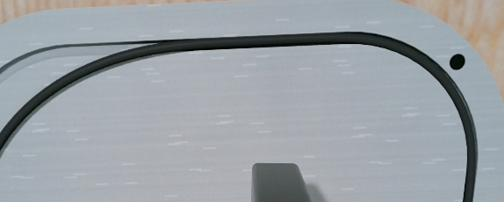

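Request:
move(
  target=[
    [-0.0163,-0.0848,-0.0767,0,0,0,-1,-0.7,0,0,0,0,0,0,0,1,1,1],
    [-0.0163,-0.0848,-0.0922,0,0,0,-1,-0.7,0,0,0,0,0,0,0,1,1,1],
  ],
  speed=[0.2,0.02],
  blend=[0.003,0],
)

Request:
move(
  target=[
    [0,0,0.0155,0,0,0,-1,-0.7,0,0,0,0,0,0,0,1,1,1],
    [0.02,0.0012,0.0155,0,0,0,-1,-0.7,0,0,0,0,0,0,0,1,1,1],
    [0.02,0.0012,0,0,0,0,-1,-0.7,0,0,0,0,0,0,0,1,1,1],
  ],
  speed=[0.06,0.08,0.02],
  blend=[0.003,0.003,0],
)

Request:
move(
  target=[
    [0,0,0.0155,0,0,0,-1,-0.7,0,0,0,0,0,0,0,1,1,1],
    [0.02,0.0012,0.0155,0,0,0,-1,-0.7,0,0,0,0,0,0,0,1,1,1],
    [0.02,0.0012,0,0,0,0,-1,-0.7,0,0,0,0,0,0,0,1,1,1],
  ],
  speed=[0.06,0.08,0.02],
  blend=[0.003,0.003,0],
)

Request:
move(
  target=[
    [0,0,0.0155,0,0,0,-1,-0.7,0,0,0,0,0,0,0,1,1,1],
    [0.02,0.0012,0.0155,0,0,0,-1,-0.7,0,0,0,0,0,0,0,1,1,1],
    [0.02,0.0012,0,0,0,0,-1,-0.7,0,0,0,0,0,0,0,1,1,1],
  ],
  speed=[0.06,0.08,0.02],
  blend=[0.003,0.003,0],
)

Scene clock: 470.03 s.
left_arm: end_effector_position=(+0.3788, -0.2910, +0.0487) position_measured=233 object_status=3 end_effector_quat_wxyz=(-0.001, +0.703, -0.711, -0.004) | right_arm: end_effector_position=(+0.4357, -0.2514, +0.3810) position_measured=3 object_status=3 end_effector_quat_wxyz=(-0.049, +0.294, -0.628, +0.719)
Joint positions: left_arm=[-0.113 0.102 -0.536 -2.461 0.096 2.538 -0.715] | right_arm=[-0.361 -0.61 0.343 -2.905 -1.902 2.078 2.108]
Joint velocities: left_arm=[0 0.001 0 -0.001 0 0.002 -0.006] | right_arm=[within noise]
Joint torques (N m): left_arm=[0.84 -23.61 -0.35 18.88 0.91 3.72 -0.26] | right_arm=[0.24 -8.94 -4.01 20.39 -1.33 -1.75 -0.05]
External joint torques (N m): left_arm=[0.8 3.59 1.04 -0.74 0.47 1.11 -0.26] | right_arm=[0.2 -0.75 -1.02 -1.06 -0.35 0.33 0.03]
Flange force (N): left_arm=[4.1 -7.1 14.7] | right_arm=[8.6 0.1 -0.9]
Wrist depth (mm): cam_left_wrist=[161 159 159 159 159 159 159 / 169 168 168 168 168 168 169 / 179 177 177 177 177 179 179 / - 179 178 131 175 183 191 / 190 188 79 87 - 81 201 / - 64 76 - - 75 64 / - - - - - - -] | cam_right_wrist=[2245 - 2034 2113 - - 1447 / 1925 - 2566 2293 - - 1874 / 1767 1874 - - 1978 2245 1597 / 1466 135 - - - 1925 1373 / - 125 1573 1697 - - 107 / - 1275 1658 1573 - 2034 112 / - 1153 1147 1364 - 1487 -]
Hand target: left_arm +0.3794, -0.2910, +0.0462; +0.000, +0.706, -0.708, -0.004 | right_arm +0.4361, -0.2506, +0.3804; -0.049, +0.296, -0.628, +0.718
Off the commanded pose: left_arm 0.003 m, 0 deg | right_arm 0.001 m, 0 deg.
move: done

Scene clock: 471.17 s.
left_arm: end_effector_position=(+0.3906, -0.2906, +0.0487) position_measured=233 object_status=3 end_effector_quat_wxyz=(+0.000, +0.704, -0.710, -0.004) | right_arm: end_effector_position=(+0.4357, -0.2514, +0.3810) position_measured=3 object_status=3 end_effector_quat_wxyz=(-0.049, +0.294, -0.628, +0.719)
Joint positions: left_arm=[-0.108 0.127 -0.524 -2.43 0.114 2.528 -0.715] | right_arm=[-0.361 -0.61 0.343 -2.905 -1.902 2.078 2.108]
Joint torques (N m): left_arm=[0.97 -24.79 -0.62 18.87 1.01 3.71 -0.28] | right_arm=[0.31 -8.89 -4.02 20.35 -1.33 -1.76 -0.1]
External joint torques (N m): left_arm=[1.08 3.51 1.25 -0.91 0.55 1.09 -0.28] | right_arm=[0.32 -0.75 -0.97 -1.06 -0.36 0.34 -0.01]
Flange force (N): left_arm=[3.1 -6.6 14.3] | right_arm=[8.5 -0.1 -1.3]
Wrist depth (mm): cam_left_wrist=[160 159 159 159 159 159 159 / 168 168 169 168 168 168 168 / 179 179 176 176 177 179 179 / 185 179 173 131 176 179 190 / 194 188 79 87 - 82 201 / - 64 76 - - 75 64 / - - - - - - -] | cam_right_wrist=[- 1960 2093 2034 1507 - 1573 / - 2566 2597 - 2177 - 1874 / - - 2200 - 3079 2177 1684 / - 135 1724 - - 150 1364 / - 125 - - 2053 1796 107 / - - 1382 1373 1658 1658 112 / - 1165 - 1331 - 1447 -]
Hand target: left_arm +0.3914, -0.2903, +0.0462; +0.000, +0.706, -0.708, -0.004 | right_arm +0.4361, -0.2506, +0.3804; -0.049, +0.296, -0.628, +0.718
Off the commanded pose: left_arm 0.003 m, 0 deg | right_arm 0.001 m, 0 deg.
move: done

Scene clock: 472.30 s.
left_arm: end_effector_position=(+0.4027, -0.2900, +0.0488) position_measured=233 object_status=3 end_effector_quat_wxyz=(+0.000, +0.705, -0.710, -0.004) | right_arm: end_effector_position=(+0.4357, -0.2514, +0.3810) position_measured=3 object_status=3 end_effector_quat_wxyz=(-0.049, +0.294, -0.628, +0.719)
Joint positions: left_arm=[-0.104 0.152 -0.513 -2.398 0.131 2.518 -0.712] | right_arm=[-0.361 -0.61 0.343 -2.905 -1.902 2.078 2.108]
Joint torques (N m): left_arm=[1.11 -25.9 -1.02 19.05 1 3.66 -0.21] | right_arm=[0.29 -8.85 -4.05 20.4 -1.35 -1.75 -0.04]
External joint torques (N m): left_arm=[1.17 3.31 1.13 -0.78 0.54 1.05 -0.21] | right_arm=[0.31 -0.7 -0.99 -1.04 -0.37 0.34 0.04]
Flange force (N): left_arm=[2.5 -6.1 12.9] | right_arm=[8.3 0.1 -0.9]
Wrist depth (mm): cam_left_wrist=[161 159 159 159 159 160 158 / 169 168 168 168 169 168 168 / 179 179 177 176 176 177 179 / 190 181 179 130 175 178 188 / 202 189 79 87 - 81 202 / - 64 76 - - 75 64 / - - - - - - -] | cam_right_wrist=[2566 - - 1996 1978 - 1418 / - 1827 2293 2343 - 2799 1811 / - - - 1796 2506 2293 1633 / - 135 1633 - 2245 150 1456 / - 125 1781 1684 - 1827 106 / - 1261 - 1671 - 1658 112 / - 1147 - 1246 - 1497 -]
Hand target: left_arm +0.4034, -0.2896, +0.0462; +0.000, +0.706, -0.708, -0.004 | right_arm +0.4361, -0.2506, +0.3804; -0.049, +0.296, -0.628, +0.718
Off the commanded pose: left_arm 0.003 m, 0 deg | right_arm 0.001 m, 0 deg.
move: done

Scene clock: 473.43 s.
left_arm: end_effector_position=(+0.4149, -0.2896, +0.0489) position_measured=233 object_status=3 end_effector_quat_wxyz=(+0.000, +0.705, -0.709, -0.004) | right_arm: end_effector_position=(+0.4357, -0.2514, +0.3810) position_measured=3 object_status=3 end_effector_quat_wxyz=(-0.049, +0.294, -0.628, +0.719)
Joint positions: left_arm=[-0.1 0.177 -0.503 -2.365 0.147 2.508 -0.709] | right_arm=[-0.361 -0.61 0.343 -2.905 -1.902 2.078 2.108]
Joint torques (N m): left_arm=[0.93 -26.96 -1.25 19.15 0.98 3.53 -0.15] | right_arm=[0.36 -8.91 -4.06 20.32 -1.35 -1.76 -0.06]
External joint torques (N m): left_arm=[0.83 3.25 1.09 -0.79 0.52 0.92 -0.15] | right_arm=[0.4 -0.76 -0.99 -1.12 -0.37 0.34 0.02]
Flange force (N): left_arm=[2.5 -5.7 12.0] | right_arm=[8.7 0.1 -1.4]
Wrist depth (mm): cam_left_wrist=[161 159 159 160 159 159 159 / 168 169 169 168 169 169 169 / 179 179 179 176 175 177 179 / 190 183 178 131 175 178 186 / 203 188 79 87 - 81 194 / - 64 76 - - 75 64 / - - - - - - -] | cam_right_wrist=[- - - 2293 2449 - 1518 / - - - 2177 2729 2177 1827 / 1418 1609 2200 - 2799 2245 1671 / 1518 135 1978 - - 1874 1427 / - 135 1738 - 1891 1858 107 / - 1306 1283 - 1781 1645 112 / - 1129 - - - 1507 -]
Hand target: left_arm +0.4154, -0.2889, +0.0462; +0.000, +0.706, -0.708, -0.004 | right_arm +0.4361, -0.2506, +0.3804; -0.049, +0.296, -0.628, +0.718
Off the commanded pose: left_arm 0.003 m, 0 deg | right_arm 0.001 m, 0 deg.
move: done

Request:
move(
  target=[
    [0,0,0.0155,0,0,0,-1,-0.7,0,0,0,0,0,0,0,1,1,1],
    [0.0133,0.0008,0.0155,0,0,0,-1,-0.7,0,0,0,0,0,0,0,1,1,1],
    [0.0133,0.0008,0,0,0,0,-1,-0.7,0,0,0,0,0,0,0,1,1,1],
  ],
  speed=[0.06,0.08,0.02],
  blend=[0.003,0.003,0],
)

Request:
move(
  target=[
    [0,0,0.0155,0,0,0,-1,-0.7,0,0,0,0,0,0,0,1,1,1],
    [0.0133,0.0008,0.0155,0,0,0,-1,-0.7,0,0,0,0,0,0,0,1,1,1],
    [0.0133,0.0008,0,0,0,0,-1,-0.7,0,0,0,0,0,0,0,1,1,1],
  ],
  speed=[0.06,0.08,0.02],
  blend=[0.003,0.003,0],
)

Request:
move(
  target=[
    [0,0,0.0155,0,0,0,-1,-0.7,0,0,0,0,0,0,0,1,1,1],
    [0.0133,0.0008,0.0155,0,0,0,-1,-0.7,0,0,0,0,0,0,0,1,1,1],
    [0.0133,0.0008,0,0,0,0,-1,-0.7,0,0,0,0,0,0,0,1,1,1],
  ],
  speed=[0.06,0.08,0.02],
  blend=[0.003,0.003,0],
)

Request:
move(
  target=[
    [0,0,0.0155,0,0,0,-1,-0.7,0,0,0,0,0,0,0,1,1,1],
    [0.0133,0.0008,0.0155,0,0,0,-1,-0.7,0,0,0,0,0,0,0,1,1,1],
    [0.0133,0.0008,0,0,0,0,-1,-0.7,0,0,0,0,0,0,0,1,1,1],
  ],
  speed=[0.06,0.08,0.02],
  blend=[0.003,0.003,0],
)

Scene clock: 474.97 s.
left_arm: end_effector_position=(+0.4230, -0.2896, +0.0489) position_measured=233 object_status=3 end_effector_quat_wxyz=(+0.000, +0.705, -0.709, -0.003) | right_arm: end_effector_position=(+0.4357, -0.2514, +0.3810) position_measured=3 object_status=3 end_effector_quat_wxyz=(-0.049, +0.294, -0.628, +0.719)
Joint positions: left_arm=[-0.097 0.193 -0.497 -2.343 0.157 2.501 -0.707] | right_arm=[-0.361 -0.61 0.343 -2.905 -1.902 2.078 2.108]
Joint torques (N m): left_arm=[1.14 -27.91 -1.3 19.07 1.01 3.29 -0.1] | right_arm=[0.38 -8.89 -4.1 20.38 -1.32 -1.76 -0.06]
External joint torques (N m): left_arm=[1.14 3.23 1.37 -1.16 0.54 0.64 -0.1] | right_arm=[0.36 -0.73 -1.09 -1.06 -0.35 0.34 0.03]
Flange force (N): left_arm=[1.2 -5.0 11.2] | right_arm=[8.6 0.0 -1.1]
Wrist depth (mm): cam_left_wrist=[160 159 159 159 159 159 159 / 168 169 168 168 169 168 168 / 179 179 179 177 177 176 179 / 190 186 179 121 178 175 182 / 204 191 79 87 - 81 191 / - 64 76 - - 75 64 / - - - - - - -] | cam_right_wrist=[3036 2156 - 2053 1767 - 1476 / 1996 2200 - 2422 2222 - 1811 / - 1908 1781 - - 2245 1645 / - 135 1724 - 1942 149 1400 / - 126 1585 1645 1767 1858 107 / - - - - - 1562 - / - 1117 1225 - 1427 1507 -]
Hand target: left_arm +0.4234, -0.2884, +0.0462; +0.000, +0.706, -0.708, -0.004 | right_arm +0.4361, -0.2506, +0.3804; -0.049, +0.296, -0.628, +0.718
Off the commanded pose: left_arm 0.003 m, 0 deg | right_arm 0.001 m, 0 deg.
move: done

Scene clock: 476.03 s.
left_arm: end_effector_position=(+0.4310, -0.2890, +0.0490) position_measured=233 object_status=3 end_effector_quat_wxyz=(+0.000, +0.705, -0.709, -0.003) | right_arm: end_effector_position=(+0.4357, -0.2514, +0.3810) position_measured=3 object_status=3 end_effector_quat_wxyz=(-0.049, +0.294, -0.628, +0.719)
Joint positions: left_arm=[-0.095 0.21 -0.49 -2.321 0.166 2.493 -0.705] | right_arm=[-0.361 -0.61 0.343 -2.905 -1.902 2.078 2.108]
Joint velocities: left_arm=[-0.001 0.001 0.001 0 0.004 0.001 0.001] | right_arm=[within noise]
Joint torques (N m): left_arm=[1.02 -28.56 -1.58 19.27 1.01 3.34 -0.1] | right_arm=[0.34 -8.86 -4.03 20.34 -1.36 -1.76 -0.01]
External joint torques (N m): left_arm=[1.06 3.16 1.33 -0.9 0.54 0.72 -0.1] | right_arm=[0.36 -0.7 -0.98 -1.1 -0.38 0.34 0.07]
Flange force (N): left_arm=[1.5 -5.3 10.9] | right_arm=[8.3 0.3 -1.0]
Wrist depth (mm): cam_left_wrist=[160 159 160 159 159 159 159 / 169 168 169 169 168 168 168 / 178 178 178 177 178 177 179 / 191 188 180 147 178 179 180 / 204 199 79 87 - 81 189 / - 64 76 - - 75 64 / - - - - - - -] | cam_right_wrist=[- - - - - - 1400 / - 1908 - 2661 - 2245 1684 / - - - - 2729 2222 1697 / - 135 1874 1978 - 1960 1347 / - 125 1645 - - 1942 107 / - - - 1476 - 1658 112 / - 1178 - - - 1497 -]
Hand target: left_arm +0.4314, -0.2879, +0.0462; +0.000, +0.706, -0.708, -0.004 | right_arm +0.4361, -0.2506, +0.3804; -0.049, +0.296, -0.628, +0.718
Off the commanded pose: left_arm 0.003 m, 0 deg | right_arm 0.001 m, 0 deg.
move: done

Scene clock: 477.07 s.
left_arm: end_effector_position=(+0.4394, -0.2888, +0.0491) position_measured=233 object_status=3 end_effector_quat_wxyz=(+0.000, +0.706, -0.708, -0.003) | right_arm: end_effector_position=(+0.4357, -0.2514, +0.3810) position_measured=3 object_status=3 end_effector_quat_wxyz=(-0.049, +0.294, -0.628, +0.719)
Joint positions: left_arm=[-0.092 0.227 -0.485 -2.297 0.175 2.486 -0.702] | right_arm=[-0.361 -0.61 0.343 -2.905 -1.902 2.078 2.108]
Joint velocities: left_arm=[0.001 0.001 -0.001 -0.001 0.004 0.002 0] | right_arm=[within noise]
Joint torques (N m): left_arm=[1.28 -29.43 -1.87 19.23 0.98 3.11 -0.05] | right_arm=[0.3 -8.9 -4.03 20.35 -1.33 -1.76 -0.05]
External joint torques (N m): left_arm=[1.15 3.05 1.1 -1.2 0.5 0.46 -0.05] | right_arm=[0.27 -0.72 -1.03 -1.1 -0.35 0.33 0.03]
Flange force (N): left_arm=[0.6 -4.0 9.5] | right_arm=[8.5 0.1 -1.0]
Wrist depth (mm): cam_left_wrist=[159 159 160 159 159 159 159 / 168 168 168 168 169 169 169 / 179 179 179 177 175 174 179 / 191 189 179 147 176 178 177 / 204 202 79 87 - 81 189 / - 64 76 - - 75 64 / - - - - - - -] | cam_right_wrist=[- - - 1942 2694 - 1427 / - - - 2506 2134 - 1925 / - 1597 1942 - 1874 2369 1684 / - 147 1621 - - 1858 125 / - 125 1507 1658 - 1891 107 / - - 1447 1418 1585 1633 - / - 1165 1246 1239 1447 1551 -]
Hand target: left_arm +0.4394, -0.2874, +0.0462; +0.000, +0.706, -0.708, -0.004 | right_arm +0.4361, -0.2506, +0.3804; -0.049, +0.296, -0.628, +0.718
Off the commanded pose: left_arm 0.003 m, 0 deg | right_arm 0.001 m, 0 deg.
move: done

Scene clock: 478.10 s.
left_arm: end_effector_position=(+0.4470, -0.2883, +0.0491) position_measured=233 object_status=3 end_effector_quat_wxyz=(+0.000, +0.706, -0.708, -0.003) | right_arm: end_effector_position=(+0.4357, -0.2514, +0.3810) position_measured=3 object_status=3 end_effector_quat_wxyz=(-0.049, +0.294, -0.628, +0.719)
Joint positions: left_arm=[-0.089 0.243 -0.48 -2.274 0.184 2.477 -0.699] | right_arm=[-0.361 -0.61 0.343 -2.905 -1.902 2.078 2.108]
Joint velocities: left_arm=[-0.002 0 0 0 0.004 0 0] | right_arm=[within noise]
Joint torques (N m): left_arm=[1.33 -29.88 -1.91 19.43 0.99 3.26 -0.04] | right_arm=[0.35 -8.91 -4.07 20.4 -1.35 -1.77 -0.06]
External joint torques (N m): left_arm=[1.26 3.2 1.34 -0.99 0.51 0.63 -0.04] | right_arm=[0.33 -0.85 -1.07 -0.99 -0.38 0.3 0.02]
Flange force (N): left_arm=[0.8 -4.9 10.1] | right_arm=[8.9 -0.2 -1.1]
Wrist depth (mm): cam_left_wrist=[161 159 160 159 159 160 159 / 168 169 168 169 169 169 169 / 178 179 179 177 177 175 176 / 191 191 179 130 173 177 178 / 204 201 79 87 - 81 188 / - 64 76 - - 75 - / - - - - - - -] | cam_right_wrist=[2245 2177 2034 2053 1874 - 1437 / - - 2566 - - - 1796 / 1540 - - 2597 2343 2597 1597 / - 135 1908 2293 3368 150 1391 / - 135 1540 1645 1621 1942 107 / - 1204 1356 - - 1621 112 / - 1147 - - - 1466 -]
Hand target: left_arm +0.4473, -0.2870, +0.0462; +0.000, +0.706, -0.708, -0.004 | right_arm +0.4361, -0.2506, +0.3804; -0.049, +0.296, -0.628, +0.718
Off the commanded pose: left_arm 0.003 m, 0 deg | right_arm 0.001 m, 0 deg.
move: done

Request:
move(
  target=[
    [0,0,0.0155,0,0,0,-1,-0.7,0,0,0,0,0,0,0,1,1,1],
    [0.0,0.078,0.0922,0,0,0,-1,-0.7,0,0,0,0,0,0,0,1,1,1],
  ],
  speed=[0.06,0.25],
  blend=[0.003,0],
  cameras=["cam_left_wrist"],
)

Request:
zoom_image(
  camera="cam_left_wrist",
  region=[180, 70, 430, 270],
)

Scene clock: 480.13 s.
left_arm: end_effector_position=(+0.4484, -0.2405, +0.1013) position_measured=233 object_status=3 end_effector_quat_wxyz=(-0.002, +0.708, -0.707, -0.003) | right_arm: end_effector_position=(+0.4357, -0.2514, +0.3810) position_measured=3 object_status=3 end_effector_quat_wxyz=(-0.049, +0.294, -0.628, +0.719)
Joint positions: left_arm=[-0.007 0.062 -0.488 -2.334 0.049 2.383 -0.531] | right_arm=[-0.361 -0.61 0.343 -2.905 -1.902 2.078 2.108]
Joint velocities: left_arm=[0 0 -0.001 0 0 0.001 0.006] | right_arm=[within noise]
Joint torques (N m): left_arm=[0.82 -28.71 -0.9 20.93 0.15 2.39 0.38] | right_arm=[0.34 -8.88 -4.1 20.37 -1.33 -1.77 -0.05]
External joint torques (N m): left_arm=[0.89 -0.04 0 -0.9 -0.39 -0.24 0.38] | right_arm=[0.36 -0.74 -1.04 -1 -0.36 0.33 0.04]
Flange force (N): left_arm=[-3.7 3.2 -1.1] | right_arm=[8.4 0.0 -1.0]
Wrist depth (mm): cam_left_wrist=[206 206 206 206 206 206 206 / 219 217 216 210 213 211 212 / 233 232 219 219 220 219 220 / 248 247 231 131 232 233 237 / 265 260 79 87 - 81 255 / - 64 76 - - 75 64 / - - - - - - -] | cam_right_wrist=[- 2597 - - 2661 1456 1466 / - - 2913 - 2053 2200 1767 / - - 1811 - - 2422 1562 / - 135 1724 - - 148 1373 / - 125 - - 2093 1925 107 / - - - - 1573 1738 112 / - - - - 1609 1487 -]
Hand target: left_arm +0.4473, -0.2402, +0.1015; +0.000, +0.706, -0.708, -0.004 | right_arm +0.4361, -0.2506, +0.3804; -0.049, +0.296, -0.628, +0.718
Off the commanded pose: left_arm 0.001 m, 0 deg | right_arm 0.001 m, 0 deg.
move: done
Images, in order (width x height): cam_left_wrist 672x504.

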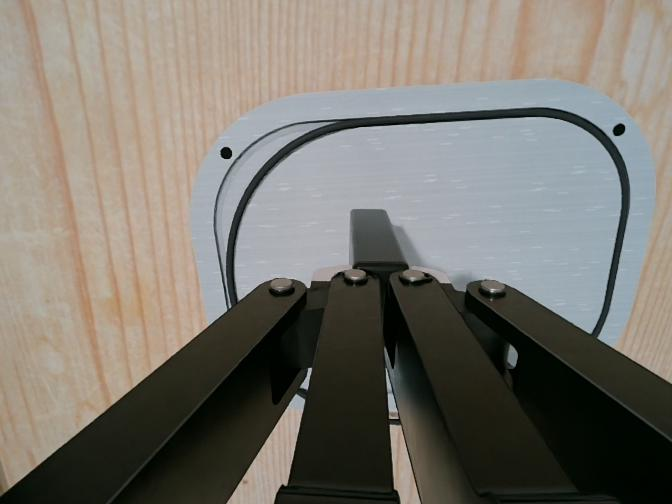

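Scaled by 2.016 from the camera's 672x504 image, which has a finer 960x720 frame.

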